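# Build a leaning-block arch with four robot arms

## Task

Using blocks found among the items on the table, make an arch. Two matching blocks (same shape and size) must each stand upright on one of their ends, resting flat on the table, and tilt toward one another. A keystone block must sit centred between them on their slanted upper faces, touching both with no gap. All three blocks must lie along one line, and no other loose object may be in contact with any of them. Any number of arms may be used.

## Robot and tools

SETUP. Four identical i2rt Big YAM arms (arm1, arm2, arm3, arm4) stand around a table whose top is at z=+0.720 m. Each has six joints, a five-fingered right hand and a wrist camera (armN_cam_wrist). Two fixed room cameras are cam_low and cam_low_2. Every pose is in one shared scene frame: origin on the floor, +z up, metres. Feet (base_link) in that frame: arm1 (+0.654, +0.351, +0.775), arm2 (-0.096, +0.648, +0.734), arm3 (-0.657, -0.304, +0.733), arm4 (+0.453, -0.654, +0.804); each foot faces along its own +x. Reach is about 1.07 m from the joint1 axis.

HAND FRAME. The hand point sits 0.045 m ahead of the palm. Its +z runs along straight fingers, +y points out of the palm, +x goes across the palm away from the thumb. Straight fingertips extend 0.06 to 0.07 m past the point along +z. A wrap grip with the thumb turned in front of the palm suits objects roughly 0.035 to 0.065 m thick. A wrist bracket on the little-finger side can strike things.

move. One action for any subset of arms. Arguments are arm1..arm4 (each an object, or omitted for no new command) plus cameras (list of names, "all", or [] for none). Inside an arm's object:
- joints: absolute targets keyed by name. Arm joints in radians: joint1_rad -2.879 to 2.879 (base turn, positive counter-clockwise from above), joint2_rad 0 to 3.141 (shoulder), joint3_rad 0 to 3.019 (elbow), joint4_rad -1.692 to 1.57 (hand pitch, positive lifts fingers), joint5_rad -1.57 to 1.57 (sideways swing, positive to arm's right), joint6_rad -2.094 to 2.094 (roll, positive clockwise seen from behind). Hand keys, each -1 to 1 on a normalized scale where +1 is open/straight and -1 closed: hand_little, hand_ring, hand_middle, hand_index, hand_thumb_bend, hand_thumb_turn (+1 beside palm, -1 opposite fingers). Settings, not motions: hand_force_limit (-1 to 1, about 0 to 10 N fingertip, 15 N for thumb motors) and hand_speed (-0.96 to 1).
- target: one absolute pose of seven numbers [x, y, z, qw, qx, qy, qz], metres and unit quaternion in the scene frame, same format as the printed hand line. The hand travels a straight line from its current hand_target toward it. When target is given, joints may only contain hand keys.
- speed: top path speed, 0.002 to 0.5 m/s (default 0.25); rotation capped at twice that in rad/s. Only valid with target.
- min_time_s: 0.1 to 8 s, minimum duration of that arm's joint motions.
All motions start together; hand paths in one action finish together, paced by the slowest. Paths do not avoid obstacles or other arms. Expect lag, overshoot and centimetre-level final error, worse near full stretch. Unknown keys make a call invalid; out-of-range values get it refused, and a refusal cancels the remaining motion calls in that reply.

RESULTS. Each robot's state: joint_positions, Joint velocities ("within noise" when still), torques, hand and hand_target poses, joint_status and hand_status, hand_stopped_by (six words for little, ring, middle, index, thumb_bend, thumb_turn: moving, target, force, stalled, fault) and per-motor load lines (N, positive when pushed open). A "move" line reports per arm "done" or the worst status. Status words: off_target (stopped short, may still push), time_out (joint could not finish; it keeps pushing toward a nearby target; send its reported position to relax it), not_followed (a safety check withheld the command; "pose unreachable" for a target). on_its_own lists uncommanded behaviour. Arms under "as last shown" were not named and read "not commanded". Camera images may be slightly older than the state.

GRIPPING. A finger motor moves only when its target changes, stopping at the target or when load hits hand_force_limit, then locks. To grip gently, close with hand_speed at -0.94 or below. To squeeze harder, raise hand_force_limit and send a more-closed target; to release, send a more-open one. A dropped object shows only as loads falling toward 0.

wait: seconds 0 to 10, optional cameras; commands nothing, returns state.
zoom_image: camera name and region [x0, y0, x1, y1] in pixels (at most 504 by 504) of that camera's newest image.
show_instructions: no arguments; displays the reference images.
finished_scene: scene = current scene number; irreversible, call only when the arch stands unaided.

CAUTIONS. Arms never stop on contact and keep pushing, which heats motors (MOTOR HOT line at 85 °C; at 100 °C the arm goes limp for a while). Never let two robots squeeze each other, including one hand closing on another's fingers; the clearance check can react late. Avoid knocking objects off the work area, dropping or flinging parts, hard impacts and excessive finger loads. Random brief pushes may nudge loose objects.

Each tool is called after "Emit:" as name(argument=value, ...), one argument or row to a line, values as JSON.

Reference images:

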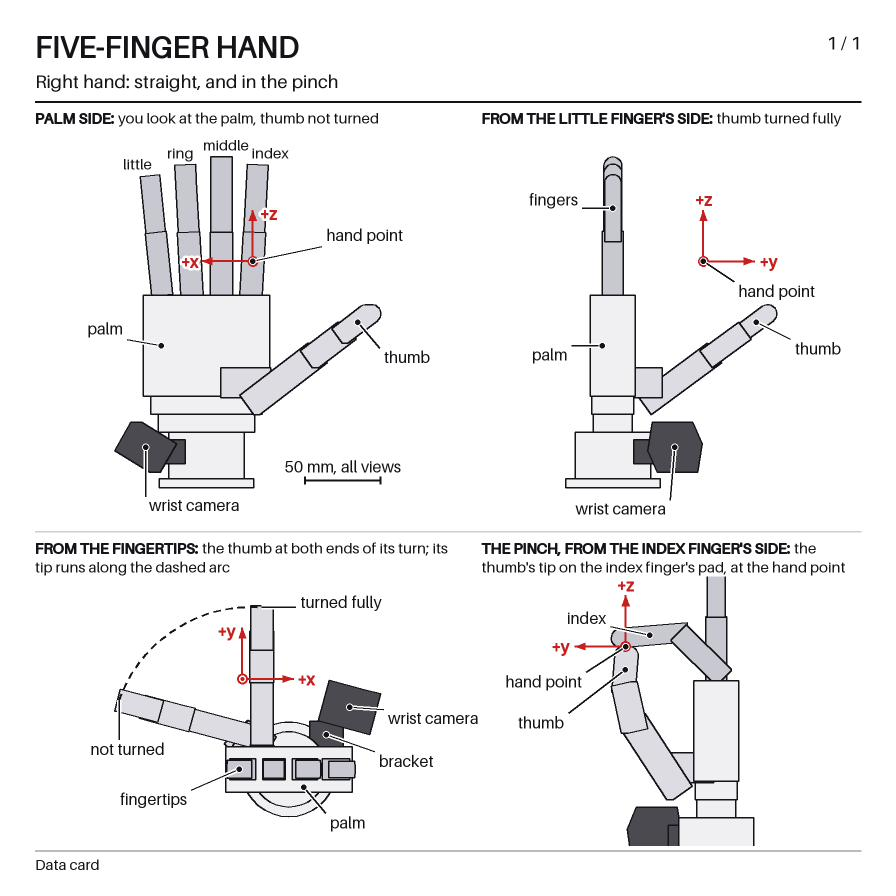

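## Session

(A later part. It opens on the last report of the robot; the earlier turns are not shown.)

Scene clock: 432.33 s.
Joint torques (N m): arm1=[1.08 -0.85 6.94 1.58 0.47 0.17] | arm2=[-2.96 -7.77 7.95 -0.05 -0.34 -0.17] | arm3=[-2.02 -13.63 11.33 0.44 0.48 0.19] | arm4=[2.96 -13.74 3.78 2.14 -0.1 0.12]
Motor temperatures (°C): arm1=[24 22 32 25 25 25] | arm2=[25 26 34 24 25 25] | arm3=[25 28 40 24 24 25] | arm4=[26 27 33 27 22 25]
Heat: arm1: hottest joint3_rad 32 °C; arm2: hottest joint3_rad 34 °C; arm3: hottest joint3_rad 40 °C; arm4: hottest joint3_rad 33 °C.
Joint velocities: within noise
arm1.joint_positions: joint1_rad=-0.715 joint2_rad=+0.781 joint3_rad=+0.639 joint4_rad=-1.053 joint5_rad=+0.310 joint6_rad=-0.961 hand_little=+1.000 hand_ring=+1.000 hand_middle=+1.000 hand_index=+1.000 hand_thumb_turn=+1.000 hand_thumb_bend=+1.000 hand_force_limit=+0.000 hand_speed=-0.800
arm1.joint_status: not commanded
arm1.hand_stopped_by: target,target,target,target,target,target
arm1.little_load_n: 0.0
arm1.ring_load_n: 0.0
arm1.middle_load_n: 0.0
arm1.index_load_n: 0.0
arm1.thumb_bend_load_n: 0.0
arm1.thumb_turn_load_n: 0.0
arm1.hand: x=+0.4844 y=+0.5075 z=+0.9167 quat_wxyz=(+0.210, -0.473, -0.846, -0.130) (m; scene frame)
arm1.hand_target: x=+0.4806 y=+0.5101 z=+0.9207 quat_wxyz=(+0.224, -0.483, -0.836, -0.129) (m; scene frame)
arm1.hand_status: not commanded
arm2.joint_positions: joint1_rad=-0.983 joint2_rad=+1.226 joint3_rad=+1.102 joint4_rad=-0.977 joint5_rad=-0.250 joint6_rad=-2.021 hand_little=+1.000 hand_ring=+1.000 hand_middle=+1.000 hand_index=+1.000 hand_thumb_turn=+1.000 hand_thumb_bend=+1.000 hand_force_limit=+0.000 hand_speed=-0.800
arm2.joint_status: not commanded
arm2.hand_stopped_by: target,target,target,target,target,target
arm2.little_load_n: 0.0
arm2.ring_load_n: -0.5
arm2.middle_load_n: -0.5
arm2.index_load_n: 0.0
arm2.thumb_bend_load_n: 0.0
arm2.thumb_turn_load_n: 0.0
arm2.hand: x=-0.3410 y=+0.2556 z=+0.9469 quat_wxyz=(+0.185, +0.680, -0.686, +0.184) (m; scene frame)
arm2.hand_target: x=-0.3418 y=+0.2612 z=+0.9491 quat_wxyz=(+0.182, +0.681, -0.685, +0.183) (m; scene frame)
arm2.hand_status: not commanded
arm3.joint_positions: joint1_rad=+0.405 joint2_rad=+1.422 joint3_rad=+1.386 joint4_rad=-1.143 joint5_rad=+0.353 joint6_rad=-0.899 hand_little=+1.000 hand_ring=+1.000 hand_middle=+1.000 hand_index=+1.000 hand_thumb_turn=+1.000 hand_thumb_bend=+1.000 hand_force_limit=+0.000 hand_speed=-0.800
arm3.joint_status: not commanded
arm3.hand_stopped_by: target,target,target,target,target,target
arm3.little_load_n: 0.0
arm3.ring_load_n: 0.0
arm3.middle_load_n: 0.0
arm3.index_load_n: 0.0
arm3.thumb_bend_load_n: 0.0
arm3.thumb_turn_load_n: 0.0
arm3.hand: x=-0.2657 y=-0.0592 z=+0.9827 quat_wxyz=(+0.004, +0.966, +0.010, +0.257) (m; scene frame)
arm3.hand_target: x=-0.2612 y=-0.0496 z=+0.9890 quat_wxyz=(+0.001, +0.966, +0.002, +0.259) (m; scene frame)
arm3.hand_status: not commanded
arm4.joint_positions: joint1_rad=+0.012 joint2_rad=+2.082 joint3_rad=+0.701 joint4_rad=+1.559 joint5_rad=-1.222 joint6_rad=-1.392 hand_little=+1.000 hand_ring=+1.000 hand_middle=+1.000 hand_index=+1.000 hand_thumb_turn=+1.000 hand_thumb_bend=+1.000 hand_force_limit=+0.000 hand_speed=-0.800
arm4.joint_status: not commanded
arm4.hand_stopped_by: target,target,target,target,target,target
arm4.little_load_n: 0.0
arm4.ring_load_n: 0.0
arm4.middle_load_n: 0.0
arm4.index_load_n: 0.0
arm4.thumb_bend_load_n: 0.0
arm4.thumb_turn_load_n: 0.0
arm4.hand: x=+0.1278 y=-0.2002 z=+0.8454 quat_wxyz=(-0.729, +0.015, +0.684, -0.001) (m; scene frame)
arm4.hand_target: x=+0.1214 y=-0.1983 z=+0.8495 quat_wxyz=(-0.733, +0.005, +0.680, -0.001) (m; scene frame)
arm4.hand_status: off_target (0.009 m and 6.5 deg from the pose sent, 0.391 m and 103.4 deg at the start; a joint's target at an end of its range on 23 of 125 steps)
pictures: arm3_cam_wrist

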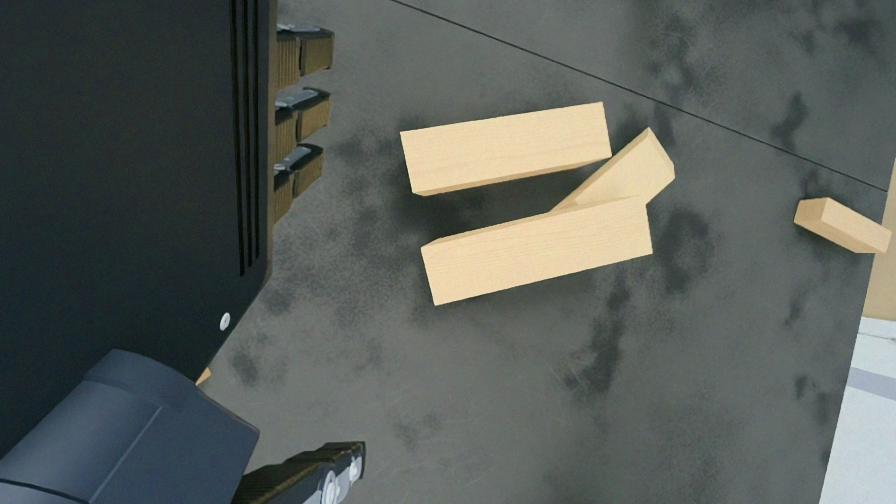

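Emit:
move(
  arm3={"target":[-0.272,-0.160,0.88,-0.0526,0.885,0.1032,0.451],"joints":{"hand_speed":0.2,"hand_thumb_turn":-1,"hand_index":0.6,"hand_middle":0.6,"hand_ring":0.6,"hand_little":0.6,"hand_thumb_bend":1}},
  arm4={"target":[0.20,-0.30,1.0,-0.259,0,0.966,0]},
  cameras=["arm3_cam_wrist","arm4_cam_wrist","cam_low","cam_low_2"],
)

Scene clock: 538.53 s.
Joint torques (N m): arm1=[1.03 -0.85 6.95 1.55 0.47 0.16] | arm2=[-2.9 -8.23 8.01 0.02 -0.37 -0.17] | arm3=[-3.08 -9.41 7.87 2.62 0.11 -0.23] | arm4=[2.78 -6.65 12.64 0.54 -0.13 -0.15]
Motor temperatures (°C): arm1=[24 22 32 25 25 25] | arm2=[25 26 35 24 25 25] | arm3=[25 29 41 24 24 25] | arm4=[26 29 31 27 22 25]
Heat: arm1: hottest joint3_rad 32 °C; arm2: hottest joint3_rad 35 °C; arm3: hottest joint3_rad 41 °C; arm4: hottest joint3_rad 31 °C.
move: arm3 off_target; arm4 off_target
Joint velocities: within noise
arm1, arm2: as last shown
arm2.ring_load_n: 0.0
arm2.middle_load_n: 0.0
arm3.joint_positions: joint1_rad=+0.267 joint2_rad=+1.042 joint3_rad=+0.600 joint4_rad=-0.258 joint5_rad=+0.316 joint6_rad=-1.311 hand_little=+0.600 hand_ring=+0.600 hand_middle=+0.600 hand_index=+0.600 hand_thumb_turn=-1.000 hand_thumb_bend=+1.000 hand_force_limit=+0.000 hand_speed=+0.200
arm3.joint_status: all done
arm3.hand_stopped_by: target,target,target,target,target,target
arm3.little_load_n: 0.0
arm3.ring_load_n: 0.0
arm3.middle_load_n: 0.5
arm3.index_load_n: 0.0
arm3.thumb_bend_load_n: 0.0
arm3.thumb_turn_load_n: 0.0
arm3.hand: x=-0.2760 y=-0.1627 z=+0.8705 quat_wxyz=(-0.049, +0.893, +0.097, +0.438) (m; scene frame)
arm3.hand_target: x=-0.2707 y=-0.1641 z=+0.8790 quat_wxyz=(-0.051, +0.886, +0.100, +0.451) (m; scene frame)
arm3.hand_status: off_target (0.011 m and 1.9 deg from the pose sent, 0.144 m and 27.2 deg at the start)
arm4.joint_positions: joint1_rad=+0.353 joint2_rad=+1.137 joint3_rad=+0.939 joint4_rad=-0.955 joint5_rad=-0.234 joint6_rad=-2.078 hand_little=+1.000 hand_ring=+1.000 hand_middle=+1.000 hand_index=+1.000 hand_thumb_turn=+1.000 hand_thumb_bend=+1.000 hand_force_limit=+0.000 hand_speed=-0.800
arm4.joint_status: not commanded
arm4.hand_stopped_by: target,target,target,target,target,target
arm4.little_load_n: 0.0
arm4.ring_load_n: 0.0
arm4.middle_load_n: 0.0
arm4.index_load_n: 0.0
arm4.thumb_bend_load_n: 0.0
arm4.thumb_turn_load_n: 0.0
arm4.hand: x=+0.2149 y=-0.3137 z=+0.9745 quat_wxyz=(-0.231, +0.170, +0.957, +0.040) (m; scene frame)
arm4.hand_target: x=+0.2014 y=-0.3012 z=+0.9996 quat_wxyz=(-0.244, +0.156, +0.955, +0.055) (m; scene frame)
arm4.hand_status: off_target (0.033 m and 20.3 deg from the pose sent, 0.198 m and 63.7 deg at the start; pose on its path clipped on 13 of 94 steps; a joint's target at an end of its range on 71 of 94 steps)
pictures: arm3_cam_wrist, arm4_cam_wrist, cam_low, cam_low_2

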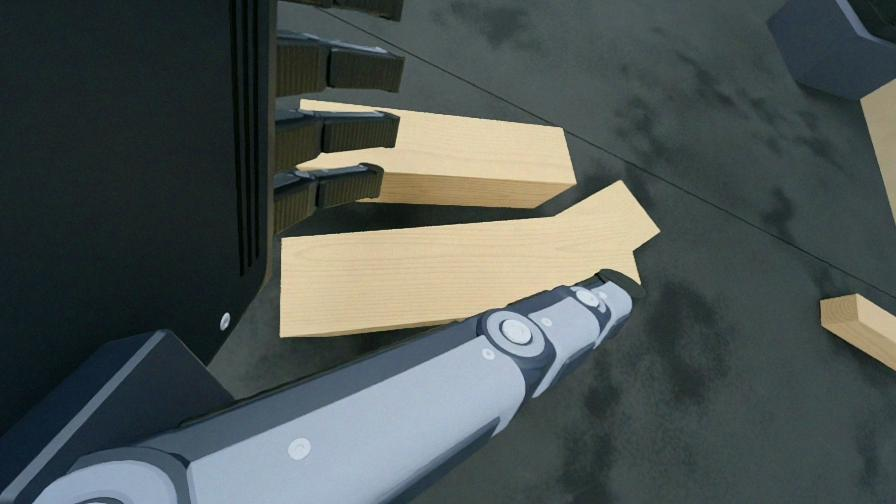

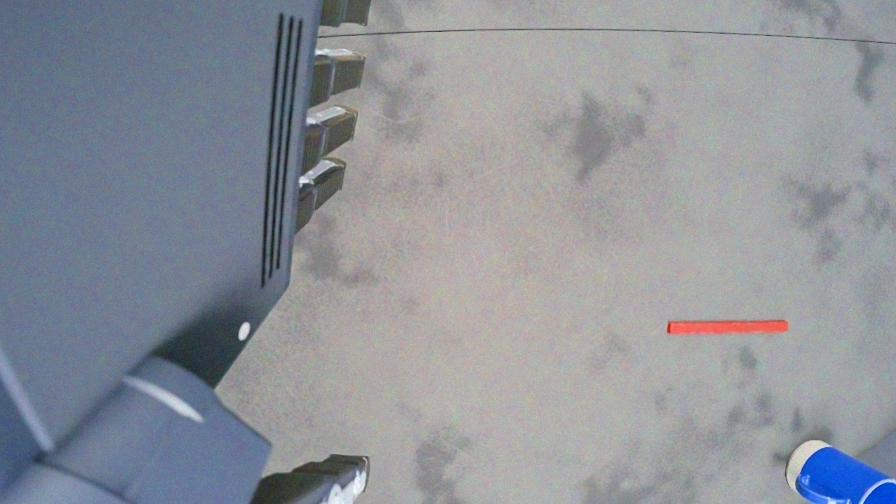

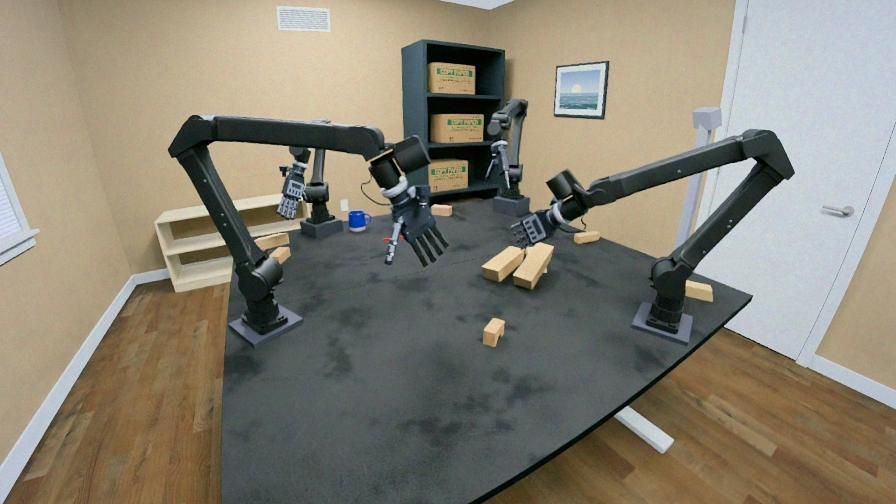

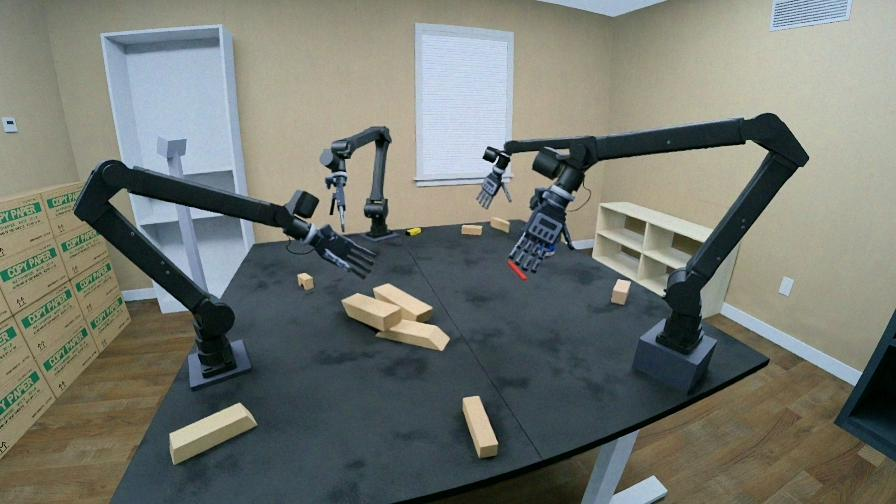

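Emit:
move(
  arm3={"target":[-0.270,-0.160,0.87,0.3266,-0.7125,0.5334,-0.3178]},
  cameras=["arm3_cam_wrist","cam_low","cam_low_2"],
)

Scene clock: 578.30 s.
Joint torques (N m): arm1=[1.08 -0.97 6.93 1.58 0.47 0.17] | arm2=[-3.43 -8.06 7.99 -0.08 -0.36 -0.2] | arm3=[-2.26 -9.11 9.47 2.04 0.06 0.23] | arm4=[3.02 -6.71 12.64 0.57 -0.1 -0.15]
Motor temperatures (°C): arm1=[24 22 32 25 25 25] | arm2=[25 26 35 24 25 25] | arm3=[25 28 39 24 24 25] | arm4=[26 28 38 27 22 25]
Heat: arm1: hottest joint3_rad 32 °C; arm2: hottest joint3_rad 35 °C; arm3: hottest joint3_rad 39 °C; arm4: hottest joint3_rad 38 °C.
move: arm3 off_target
Joint velocities: within noise
arm1, arm2, arm4: as last shown
arm3.joint_positions: joint1_rad=+0.013 joint2_rad=+1.013 joint3_rad=+0.606 joint4_rad=-0.258 joint5_rad=+0.163 joint6_rad=-0.026 hand_little=+0.600 hand_ring=+0.600 hand_middle=+0.600 hand_index=+0.600 hand_thumb_turn=-1.000 hand_thumb_bend=+1.000 hand_force_limit=+0.000 hand_speed=+0.200
arm3.joint_status: not commanded
arm3.hand_stopped_by: target,target,target,target,target,target
arm3.little_load_n: -0.5
arm3.ring_load_n: 0.0
arm3.middle_load_n: 0.0
arm3.index_load_n: 0.0
arm3.thumb_bend_load_n: 0.0
arm3.thumb_turn_load_n: 0.0
arm3.hand: x=-0.2785 y=-0.1594 z=+0.8551 quat_wxyz=(-0.315, +0.727, -0.526, +0.311) (m; scene frame)
arm3.hand_target: x=-0.2710 y=-0.1589 z=+0.8702 quat_wxyz=(-0.329, +0.712, -0.534, +0.316) (m; scene frame)
arm3.hand_status: off_target (0.017 m and 2.4 deg from the pose sent, 0.007 m and 84.7 deg at the start)
arm4.joint_positions: joint1_rad=+0.353 joint2_rad=+1.137 joint3_rad=+0.939 joint4_rad=-0.955 joint5_rad=-0.233 joint6_rad=-2.078 hand_little=+1.000 hand_ring=+1.000 hand_middle=+1.000 hand_index=+1.000 hand_thumb_turn=+1.000 hand_thumb_bend=+1.000 hand_force_limit=+0.000 hand_speed=-0.800
arm4.hand: x=+0.2151 y=-0.3135 z=+0.9746 quat_wxyz=(-0.231, +0.170, +0.957, +0.041) (m; scene frame)
arm4.hand_target: x=+0.2016 y=-0.3011 z=+0.9996 quat_wxyz=(-0.244, +0.156, +0.956, +0.056) (m; scene frame)
pictures: arm3_cam_wrist, cam_low, cam_low_2

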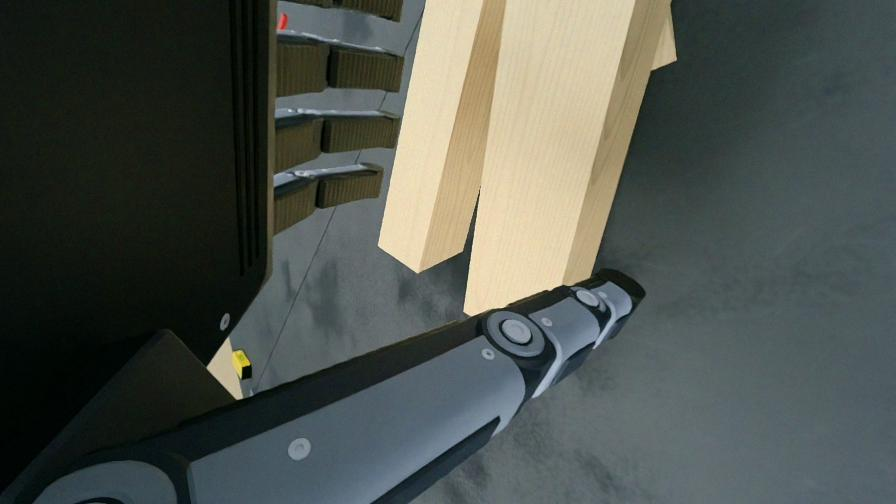

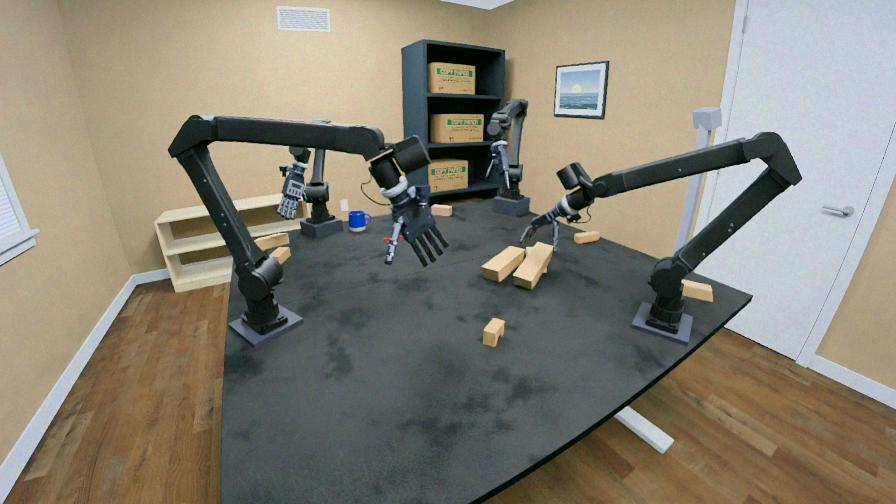

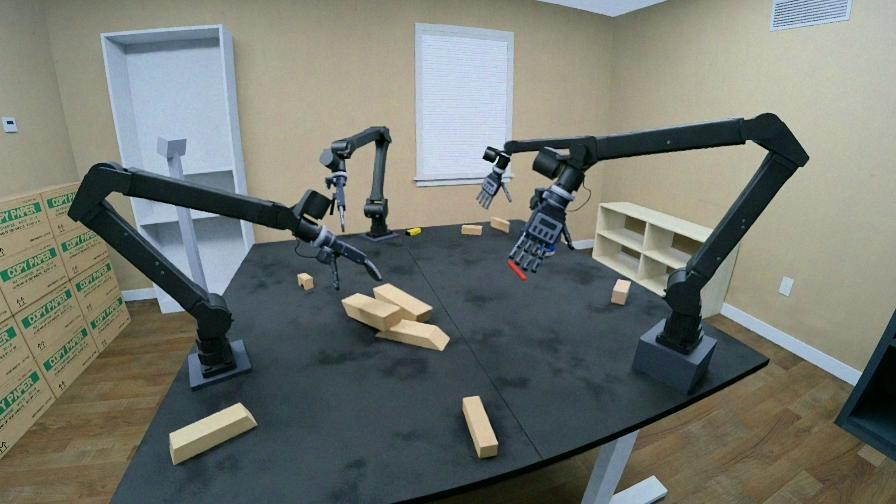

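Emit:
zoom_image(
  camera="arm3_cam_wrist",
  region=[370, 0, 700, 320],
)

Scaled by 1.527 from the camera's 896x504 image, which has a finer 1280x720 frame.

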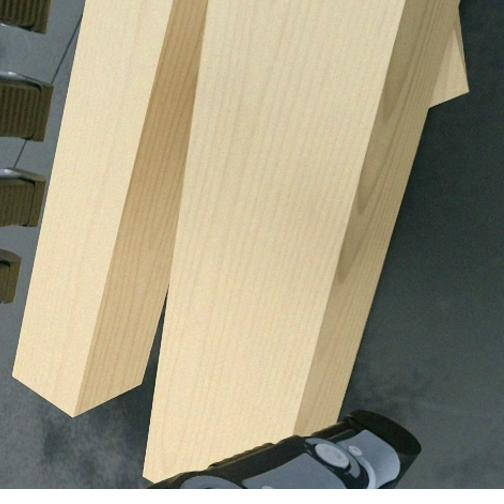

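Emit:
move(
  arm3={"target":[-0.257,-0.160,0.785,0.3266,-0.7125,0.5334,-0.3178],"speed":0.12},
  cameras=["arm3_cam_wrist","cam_low","cam_low_2"],
)

Emit:
zoom_image(
  camera="cam_low",
  region=[460, 180, 620, 300],
)

Emit:
zoom_image(
  camera="cam_low_2",
  region=[300, 230, 460, 360],
)

Scene clock: 608.67 s.
Joint torques (N m): arm1=[1.03 -0.85 6.93 1.57 0.46 0.17] | arm2=[-3.37 -8.29 8.06 -0.09 -0.31 -0.18] | arm3=[-3.02 -8.88 7.38 3.07 -0.02 0.12] | arm4=[3.14 -6.71 12.64 0.55 -0.11 -0.15]
Motor temperatures (°C): arm1=[24 22 32 25 25 25] | arm2=[25 26 35 24 25 25] | arm3=[25 28 40 24 24 25] | arm4=[26 27 41 27 22 25]
Heat: arm1: hottest joint3_rad 32 °C; arm2: hottest joint3_rad 35 °C; arm3: hottest joint3_rad 40 °C; arm4: hottest joint3_rad 41 °C.
move: arm3 done
Joint velocities: within noise
arm1, arm2, arm4: as last shown
arm3.joint_positions: joint1_rad=+0.006 joint2_rad=+1.195 joint3_rad=+0.504 joint4_rad=+0.051 joint5_rad=+0.157 joint6_rad=-0.026 hand_little=+0.600 hand_ring=+0.600 hand_middle=+0.600 hand_index=+0.600 hand_thumb_turn=-1.000 hand_thumb_bend=+1.000 hand_force_limit=+0.000 hand_speed=+0.200
arm3.joint_status: not commanded
arm3.hand_stopped_by: target,target,target,target,target,target
arm3.little_load_n: 0.0
arm3.ring_load_n: 0.0
arm3.middle_load_n: 0.0
arm3.index_load_n: 0.0
arm3.thumb_bend_load_n: 0.5
arm3.thumb_turn_load_n: 0.0
arm3.hand: x=-0.2635 y=-0.1557 z=+0.7866 quat_wxyz=(-0.324, +0.721, -0.525, +0.315) (m; scene frame)
arm3.hand_target: x=-0.2586 y=-0.1579 z=+0.7856 quat_wxyz=(-0.328, +0.714, -0.531, +0.317) (m; scene frame)
arm3.hand_status: done (0.008 m and 1.4 deg from the pose sent, 0.073 m and 2.4 deg at the start)
pictures: arm3_cam_wrist, cam_low, cam_low_2

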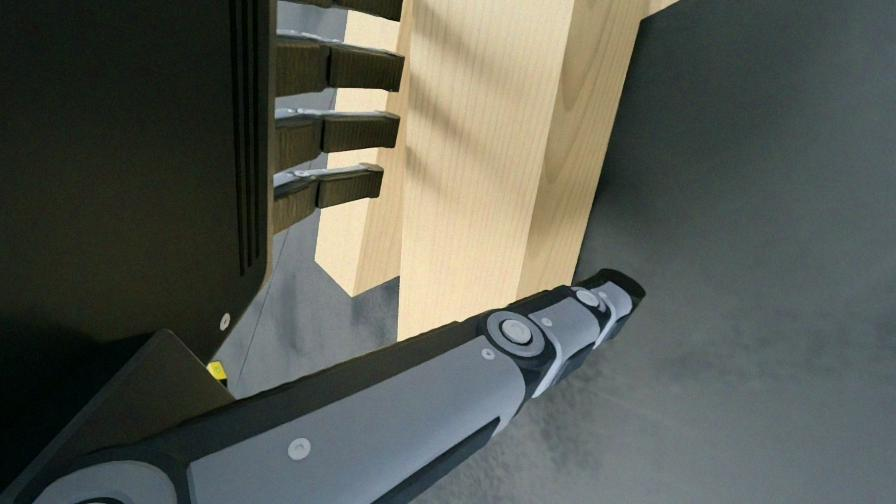

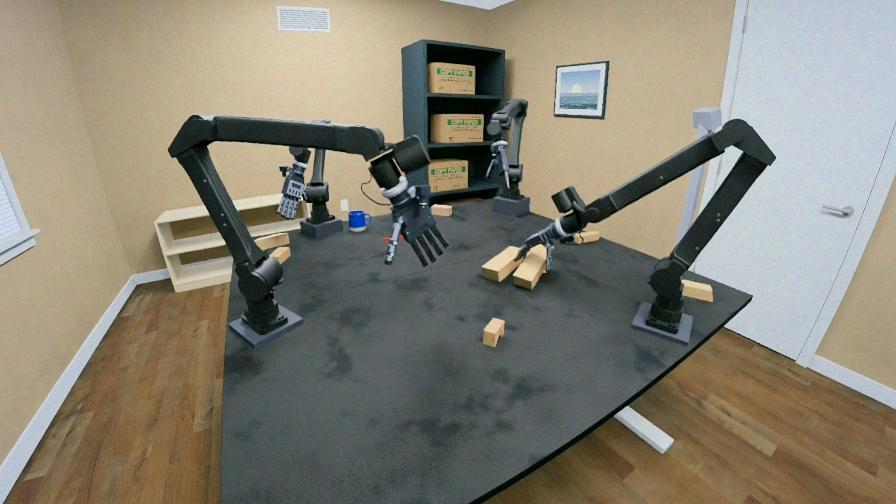

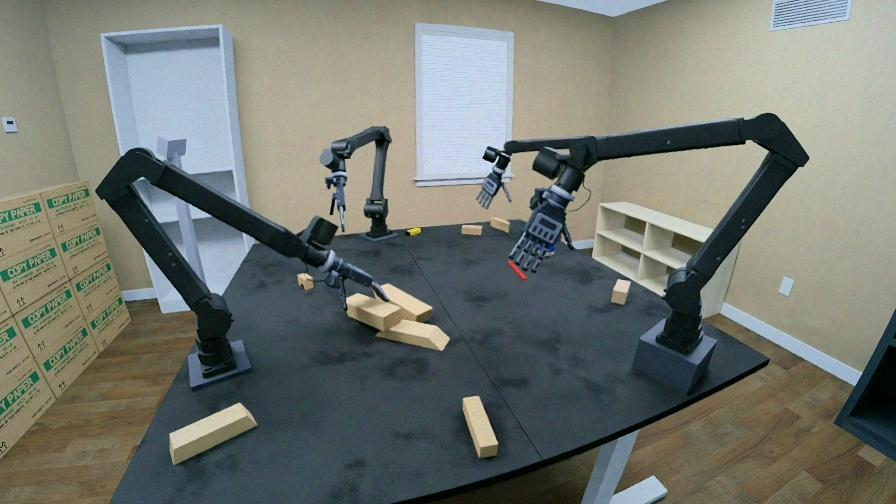

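Scaled by 3.150 from the camera's 896x504 image, which has a finer 1280x720 frame.

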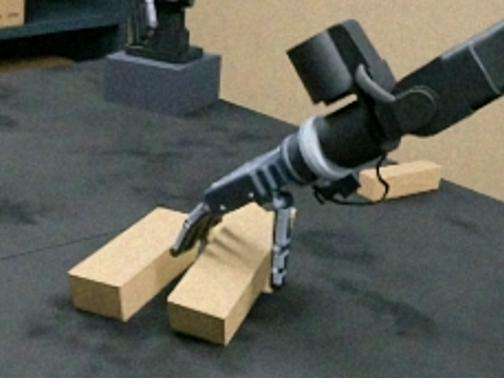

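Scaled by 3.150 from the camera's 896x504 image, which has a finer 1280x720 frame.

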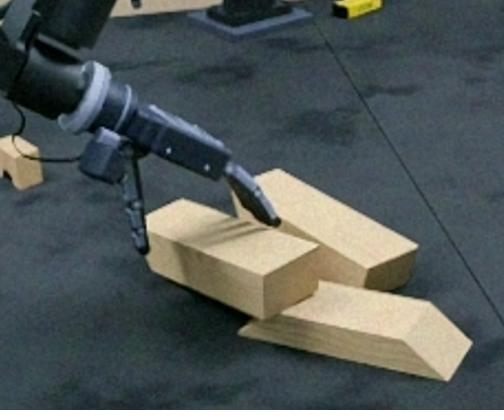

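Emit:
move(
  arm3={"target":[-0.258,-0.162,0.767,0.3266,-0.7125,0.5334,-0.3178],"speed":0.1},
)

Emit:
move(
  arm3={"joints":{"hand_speed":-0.9,"hand_force_limit":0,"hand_index":-0.2,"hand_middle":-0.2,"hand_ring":-0.2,"hand_little":-0.2,"hand_thumb_bend":-0.2}},
  cameras=["arm3_cam_wrist","cam_low","cam_low_2"],
)

Emit:
zoom_image(
  camera="cam_low",
  region=[460, 180, 620, 300],
)

Emit:
zoom_image(
  camera="cam_low_2",
  region=[300, 230, 460, 360],
)

Scene clock: 617.97 s.
Joint torques (N m): arm1=[1.14 -0.97 6.91 1.57 0.46 0.17] | arm2=[-2.78 -8.23 8.09 -0.06 -0.35 -0.16] | arm3=[-3.14 -8.06 6.41 2.85 -0.05 0.13] | arm4=[3.02 -6.71 12.63 0.55 -0.1 -0.15]
Motor temperatures (°C): arm1=[24 22 32 25 25 25] | arm2=[25 26 35 24 25 25] | arm3=[25 28 38 24 24 25] | arm4=[26 27 42 27 22 25]
Heat: arm1: hottest joint3_rad 32 °C; arm2: hottest joint3_rad 35 °C; arm3: hottest joint3_rad 38 °C; arm4: hottest joint3_rad 42 °C.
move: arm3 done
Joint velocities: within noise
arm1, arm2, arm4: as last shown
arm3.joint_positions: joint1_rad=-0.002 joint2_rad=+1.236 joint3_rad=+0.482 joint4_rad=+0.126 joint5_rad=+0.151 joint6_rad=-0.032 hand_little=+0.600 hand_ring=+0.600 hand_middle=+0.600 hand_index=+0.600 hand_thumb_turn=-1.000 hand_thumb_bend=+1.000 hand_force_limit=+0.000 hand_speed=+0.200
arm3.joint_status: not commanded
arm3.hand_stopped_by: target,target,target,target,target,target
arm3.little_load_n: 0.5
arm3.ring_load_n: 0.0
arm3.middle_load_n: 0.0
arm3.index_load_n: 0.0
arm3.thumb_bend_load_n: 0.0
arm3.thumb_turn_load_n: 0.5
arm3.hand: x=-0.2606 y=-0.1572 z=+0.7735 quat_wxyz=(-0.328, +0.719, -0.524, +0.319) (m; scene frame)
arm3.hand_target: x=-0.2592 y=-0.1614 z=+0.7666 quat_wxyz=(-0.325, +0.715, -0.531, +0.317) (m; scene frame)
arm3.hand_status: done (0.008 m and 1.4 deg from the pose sent, 0.021 m and 1.4 deg at the start)
pictures: none

Scene clock: 623.00 s.
Joint torques (N m): arm1=[1.14 -0.97 6.93 1.55 0.47 0.17] | arm2=[-3.08 -8.23 8.14 0.13 -0.36 -0.18] | arm3=[-1.96 -9.64 6.63 2.61 0.1 0.07] | arm4=[3.02 -6.65 12.63 0.58 -0.1 -0.15]
Motor temperatures (°C): arm1=[24 22 32 25 25 25] | arm2=[25 26 35 24 25 25] | arm3=[25 28 38 24 24 25] | arm4=[26 27 42 27 22 25]
Heat: arm1: hottest joint3_rad 32 °C; arm2: hottest joint3_rad 35 °C; arm3: hottest joint3_rad 38 °C; arm4: hottest joint3_rad 42 °C.
move: arm3 off_target
Joint velocities: within noise
arm1, arm2, arm4: as last shown
arm2.ring_load_n: -0.5
arm3.joint_positions: joint1_rad=-0.003 joint2_rad=+1.236 joint3_rad=+0.482 joint4_rad=+0.132 joint5_rad=+0.149 joint6_rad=-0.029 hand_little=+0.173 hand_ring=+0.192 hand_middle=+0.192 hand_index=+0.156 hand_thumb_turn=-1.000 hand_thumb_bend=+0.800 hand_force_limit=+0.000 hand_speed=-0.900
arm3.joint_status: hand_little off_target (ended at +0.173, target -0.200); hand_ring off_target (ended at +0.192, target -0.200); hand_middle off_target (ended at +0.192, target -0.200); hand_index off_target (ended at +0.156, target -0.200); hand_thumb_bend off_target (ended at +0.800, target -0.200); the others done
arm3.hand_stopped_by: force,force,force,force,force,target
arm3.little_load_n: 3.0
arm3.ring_load_n: 0.5
arm3.middle_load_n: 1.5
arm3.index_load_n: 9.5
arm3.thumb_bend_load_n: 13.0
arm3.thumb_turn_load_n: 4.5
arm3.hand: x=-0.2593 y=-0.1568 z=+0.7746 quat_wxyz=(-0.331, +0.717, -0.524, +0.319) (m; scene frame)
arm3.hand_target: x=-0.2585 y=-0.1614 z=+0.7672 quat_wxyz=(-0.326, +0.714, -0.532, +0.317) (m; scene frame)
arm3.hand_status: not commanded
arm4.little_load_n: 0.5
arm4.thumb_bend_load_n: -0.5
pictures: arm3_cam_wrist, cam_low, cam_low_2

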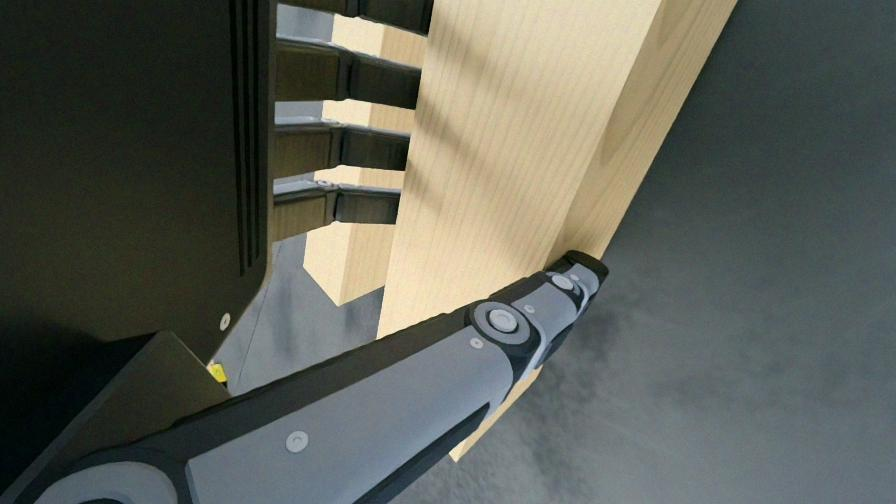

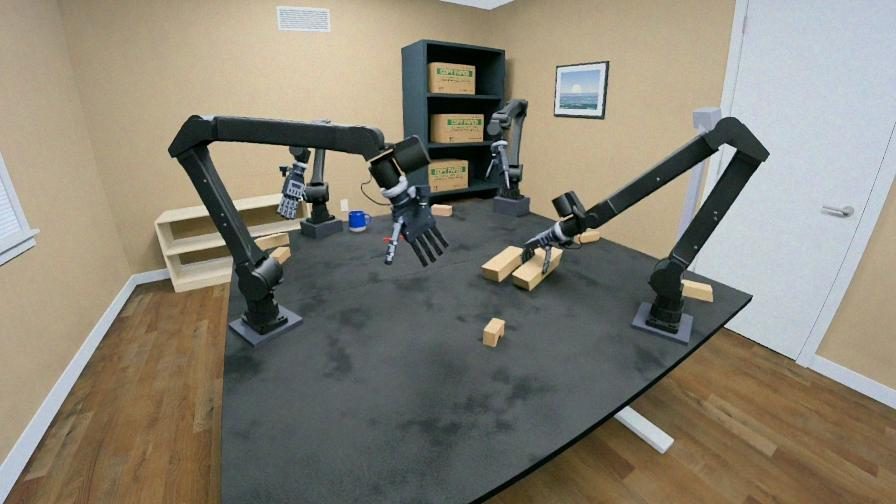

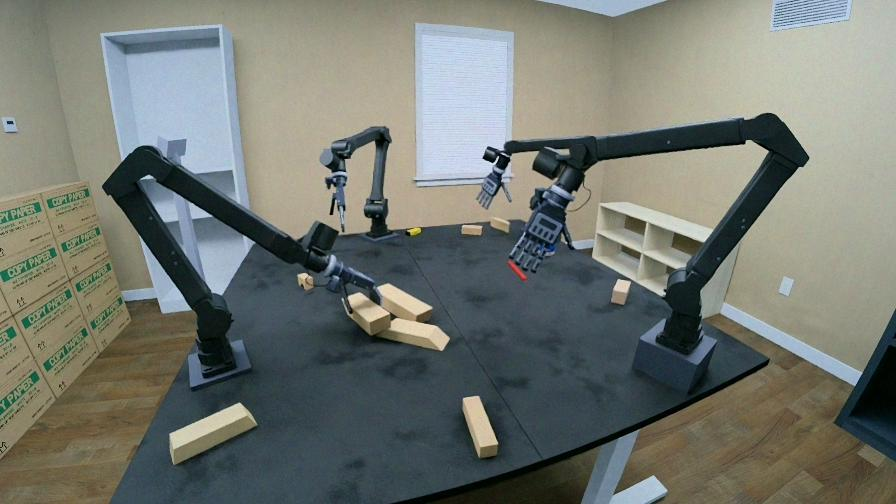

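Scaled by 3.150 from the camera's 896x504 image, which has a finer 1280x720 frame.

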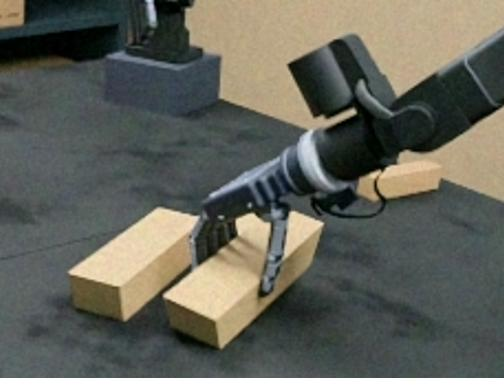

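Scaled by 3.150 from the camera's 896x504 image, which has a finer 1280x720 frame.

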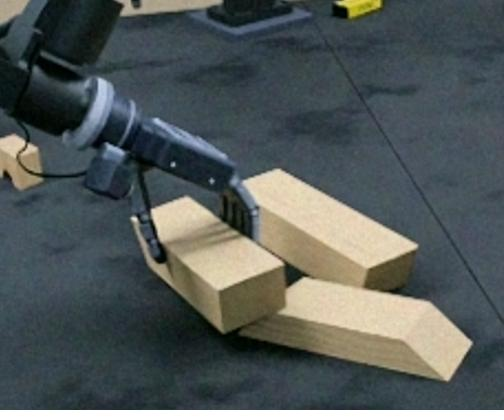

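Emit:
move(
  arm3={"joints":{"hand_middle":-0.3,"hand_ring":-0.3,"hand_little":-0.3}},
)

Emit:
move(
  arm3={"target":[-0.30,-0.150,0.87,0.3266,-0.7125,0.5334,-0.3178],"speed":0.1},
  cameras=["arm3_cam_wrist","cam_low","cam_low_2"],
)

Emit:
zoom_image(
  camera="cam_low",
  region=[460, 180, 620, 300],
)

Emit:
zoom_image(
  camera="cam_low_2",
  region=[300, 230, 460, 360],
)

Scene clock: 634.17 s.
Joint torques (N m): arm1=[1.08 -0.85 6.94 1.54 0.47 0.16] | arm2=[-3.08 -8.18 7.98 -0.02 -0.35 -0.15] | arm3=[-3.31 -8.41 6.69 2.67 0.08 0.06] | arm4=[3.08 -6.65 12.63 0.57 -0.1 -0.16]
Motor temperatures (°C): arm1=[24 22 32 25 25 25] | arm2=[25 26 35 24 25 25] | arm3=[25 28 36 24 23 25] | arm4=[26 27 43 27 22 25]
Heat: arm1: hottest joint3_rad 32 °C; arm2: hottest joint3_rad 35 °C; arm3: hottest joint3_rad 36 °C; arm4: hottest joint3_rad 43 °C.
move: arm3 off_target
Joint velocities: within noise
arm1, arm2, arm4: as last shown
arm2.ring_load_n: 0.5
arm3.joint_positions: joint1_rad=-0.003 joint2_rad=+1.236 joint3_rad=+0.482 joint4_rad=+0.132 joint5_rad=+0.149 joint6_rad=-0.032 hand_little=+0.147 hand_ring=+0.167 hand_middle=+0.176 hand_index=+0.155 hand_thumb_turn=-1.000 hand_thumb_bend=+0.801 hand_force_limit=+0.000 hand_speed=-0.900
arm3.joint_status: hand_little off_target (ended at +0.147, target -0.300); hand_ring off_target (ended at +0.167, target -0.300); hand_middle off_target (ended at +0.176, target -0.300)
arm3.hand_stopped_by: force,force,force,force,force,target
arm3.little_load_n: 5.5
arm3.ring_load_n: 5.5
arm3.middle_load_n: 5.5
arm3.index_load_n: 2.5
arm3.thumb_bend_load_n: 18.5
arm3.thumb_turn_load_n: 10.5
arm3.hand: x=-0.2593 y=-0.1570 z=+0.7746 quat_wxyz=(-0.330, +0.717, -0.523, +0.320) (m; scene frame)
arm3.hand_target: x=-0.2585 y=-0.1616 z=+0.7672 quat_wxyz=(-0.326, +0.715, -0.531, +0.318) (m; scene frame)
arm3.hand_status: not commanded
arm4.little_load_n: 0.0
arm4.thumb_bend_load_n: 0.0
pictures: none

Scene clock: 635.97 s.
Joint torques (N m): arm1=[1.14 -0.85 6.93 1.58 0.47 0.17] | arm2=[-3.37 -8.06 8.01 -0.03 -0.31 -0.16] | arm3=[-0.15 -8.53 12.41 1.36 0.32 0.17] | arm4=[3.02 -6.65 12.63 0.55 -0.1 -0.15]
Motor temperatures (°C): arm1=[24 22 32 25 25 25] | arm2=[25 26 35 24 25 25] | arm3=[25 28 37 24 24 25] | arm4=[26 27 43 27 22 25]
Heat: arm1: hottest joint3_rad 32 °C; arm2: hottest joint3_rad 35 °C; arm3: hottest joint3_rad 37 °C; arm4: hottest joint3_rad 43 °C.
move: arm3 off_target
Joint velocities: within noise
arm1, arm2, arm4: as last shown
arm2.ring_load_n: 0.0
arm3.joint_positions: joint1_rad=+0.066 joint2_rad=+0.940 joint3_rad=+0.517 joint4_rad=-0.298 joint5_rad=+0.218 joint6_rad=+0.023 hand_little=+0.147 hand_ring=+0.167 hand_middle=+0.176 hand_index=+0.155 hand_thumb_turn=-1.000 hand_thumb_bend=+0.801 hand_force_limit=+0.000 hand_speed=-0.900
arm3.joint_status: not commanded
arm3.hand_stopped_by: force,force,force,force,force,target
arm3.little_load_n: 3.5
arm3.ring_load_n: 5.0
arm3.middle_load_n: 6.0
arm3.index_load_n: 4.5
arm3.thumb_bend_load_n: 17.5
arm3.thumb_turn_load_n: 9.0
arm3.hand: x=-0.3191 y=-0.1632 z=+0.8295 quat_wxyz=(-0.294, +0.730, -0.538, +0.302) (m; scene frame)
arm3.hand_target: x=-0.3011 y=-0.1507 z=+0.8692 quat_wxyz=(-0.327, +0.711, -0.535, +0.317) (m; scene frame)
arm3.hand_status: off_target (0.047 m and 4.7 deg from the pose sent, 0.104 m and 1.4 deg at the start)
pictures: arm3_cam_wrist, cam_low, cam_low_2

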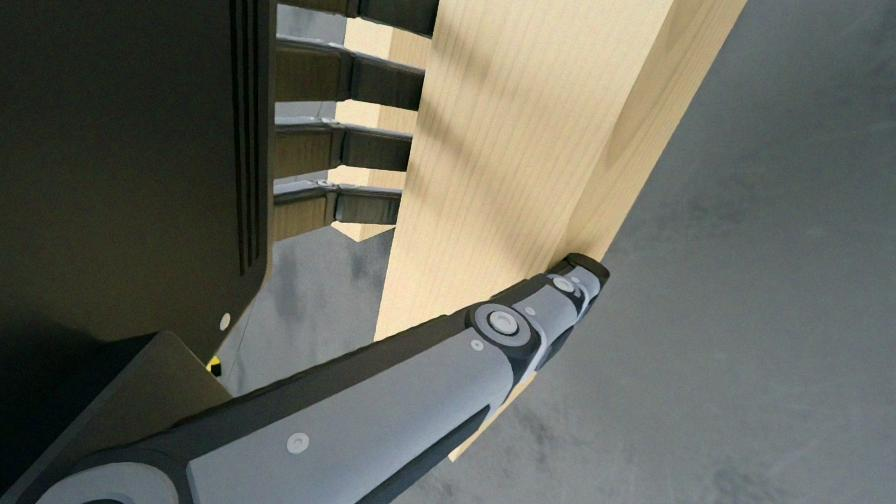

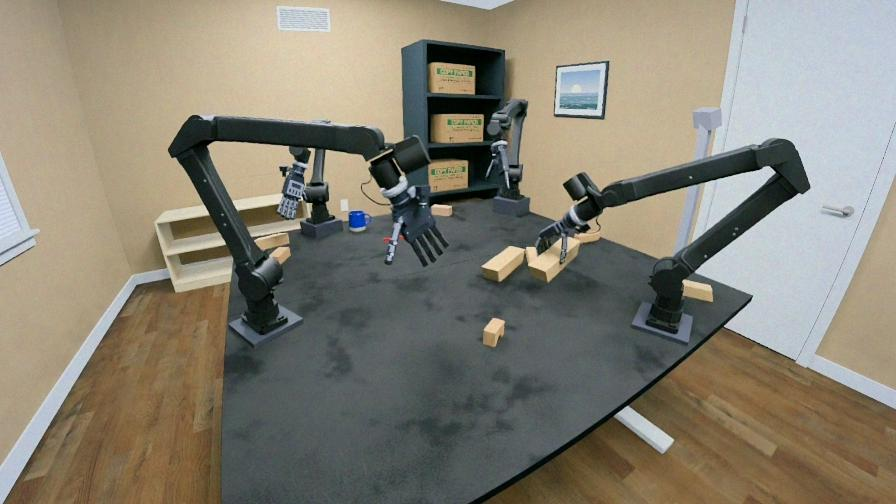

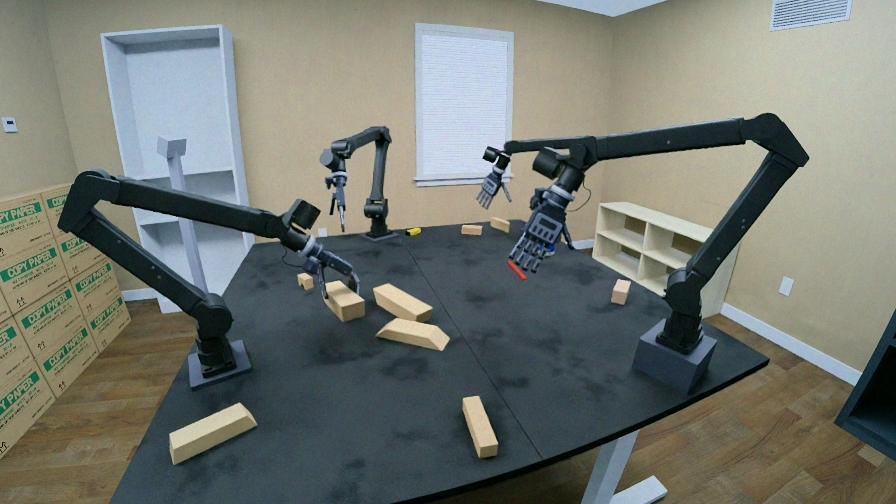

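Scaled by 3.150 from the camera's 896x504 image, which has a finer 1280x720 frame.

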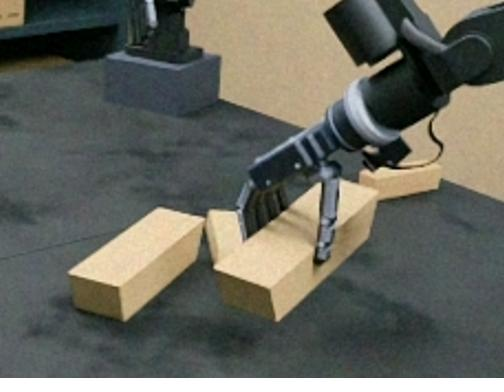

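Scaled by 3.150 from the camera's 896x504 image, which has a finer 1280x720 frame.

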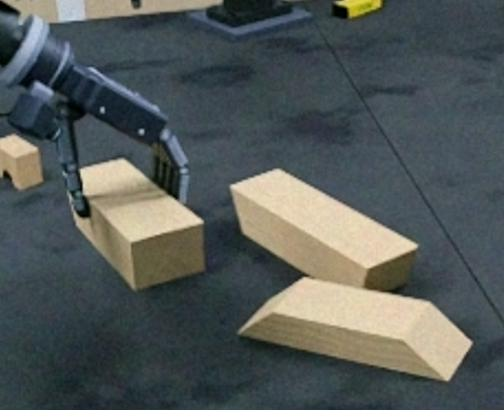

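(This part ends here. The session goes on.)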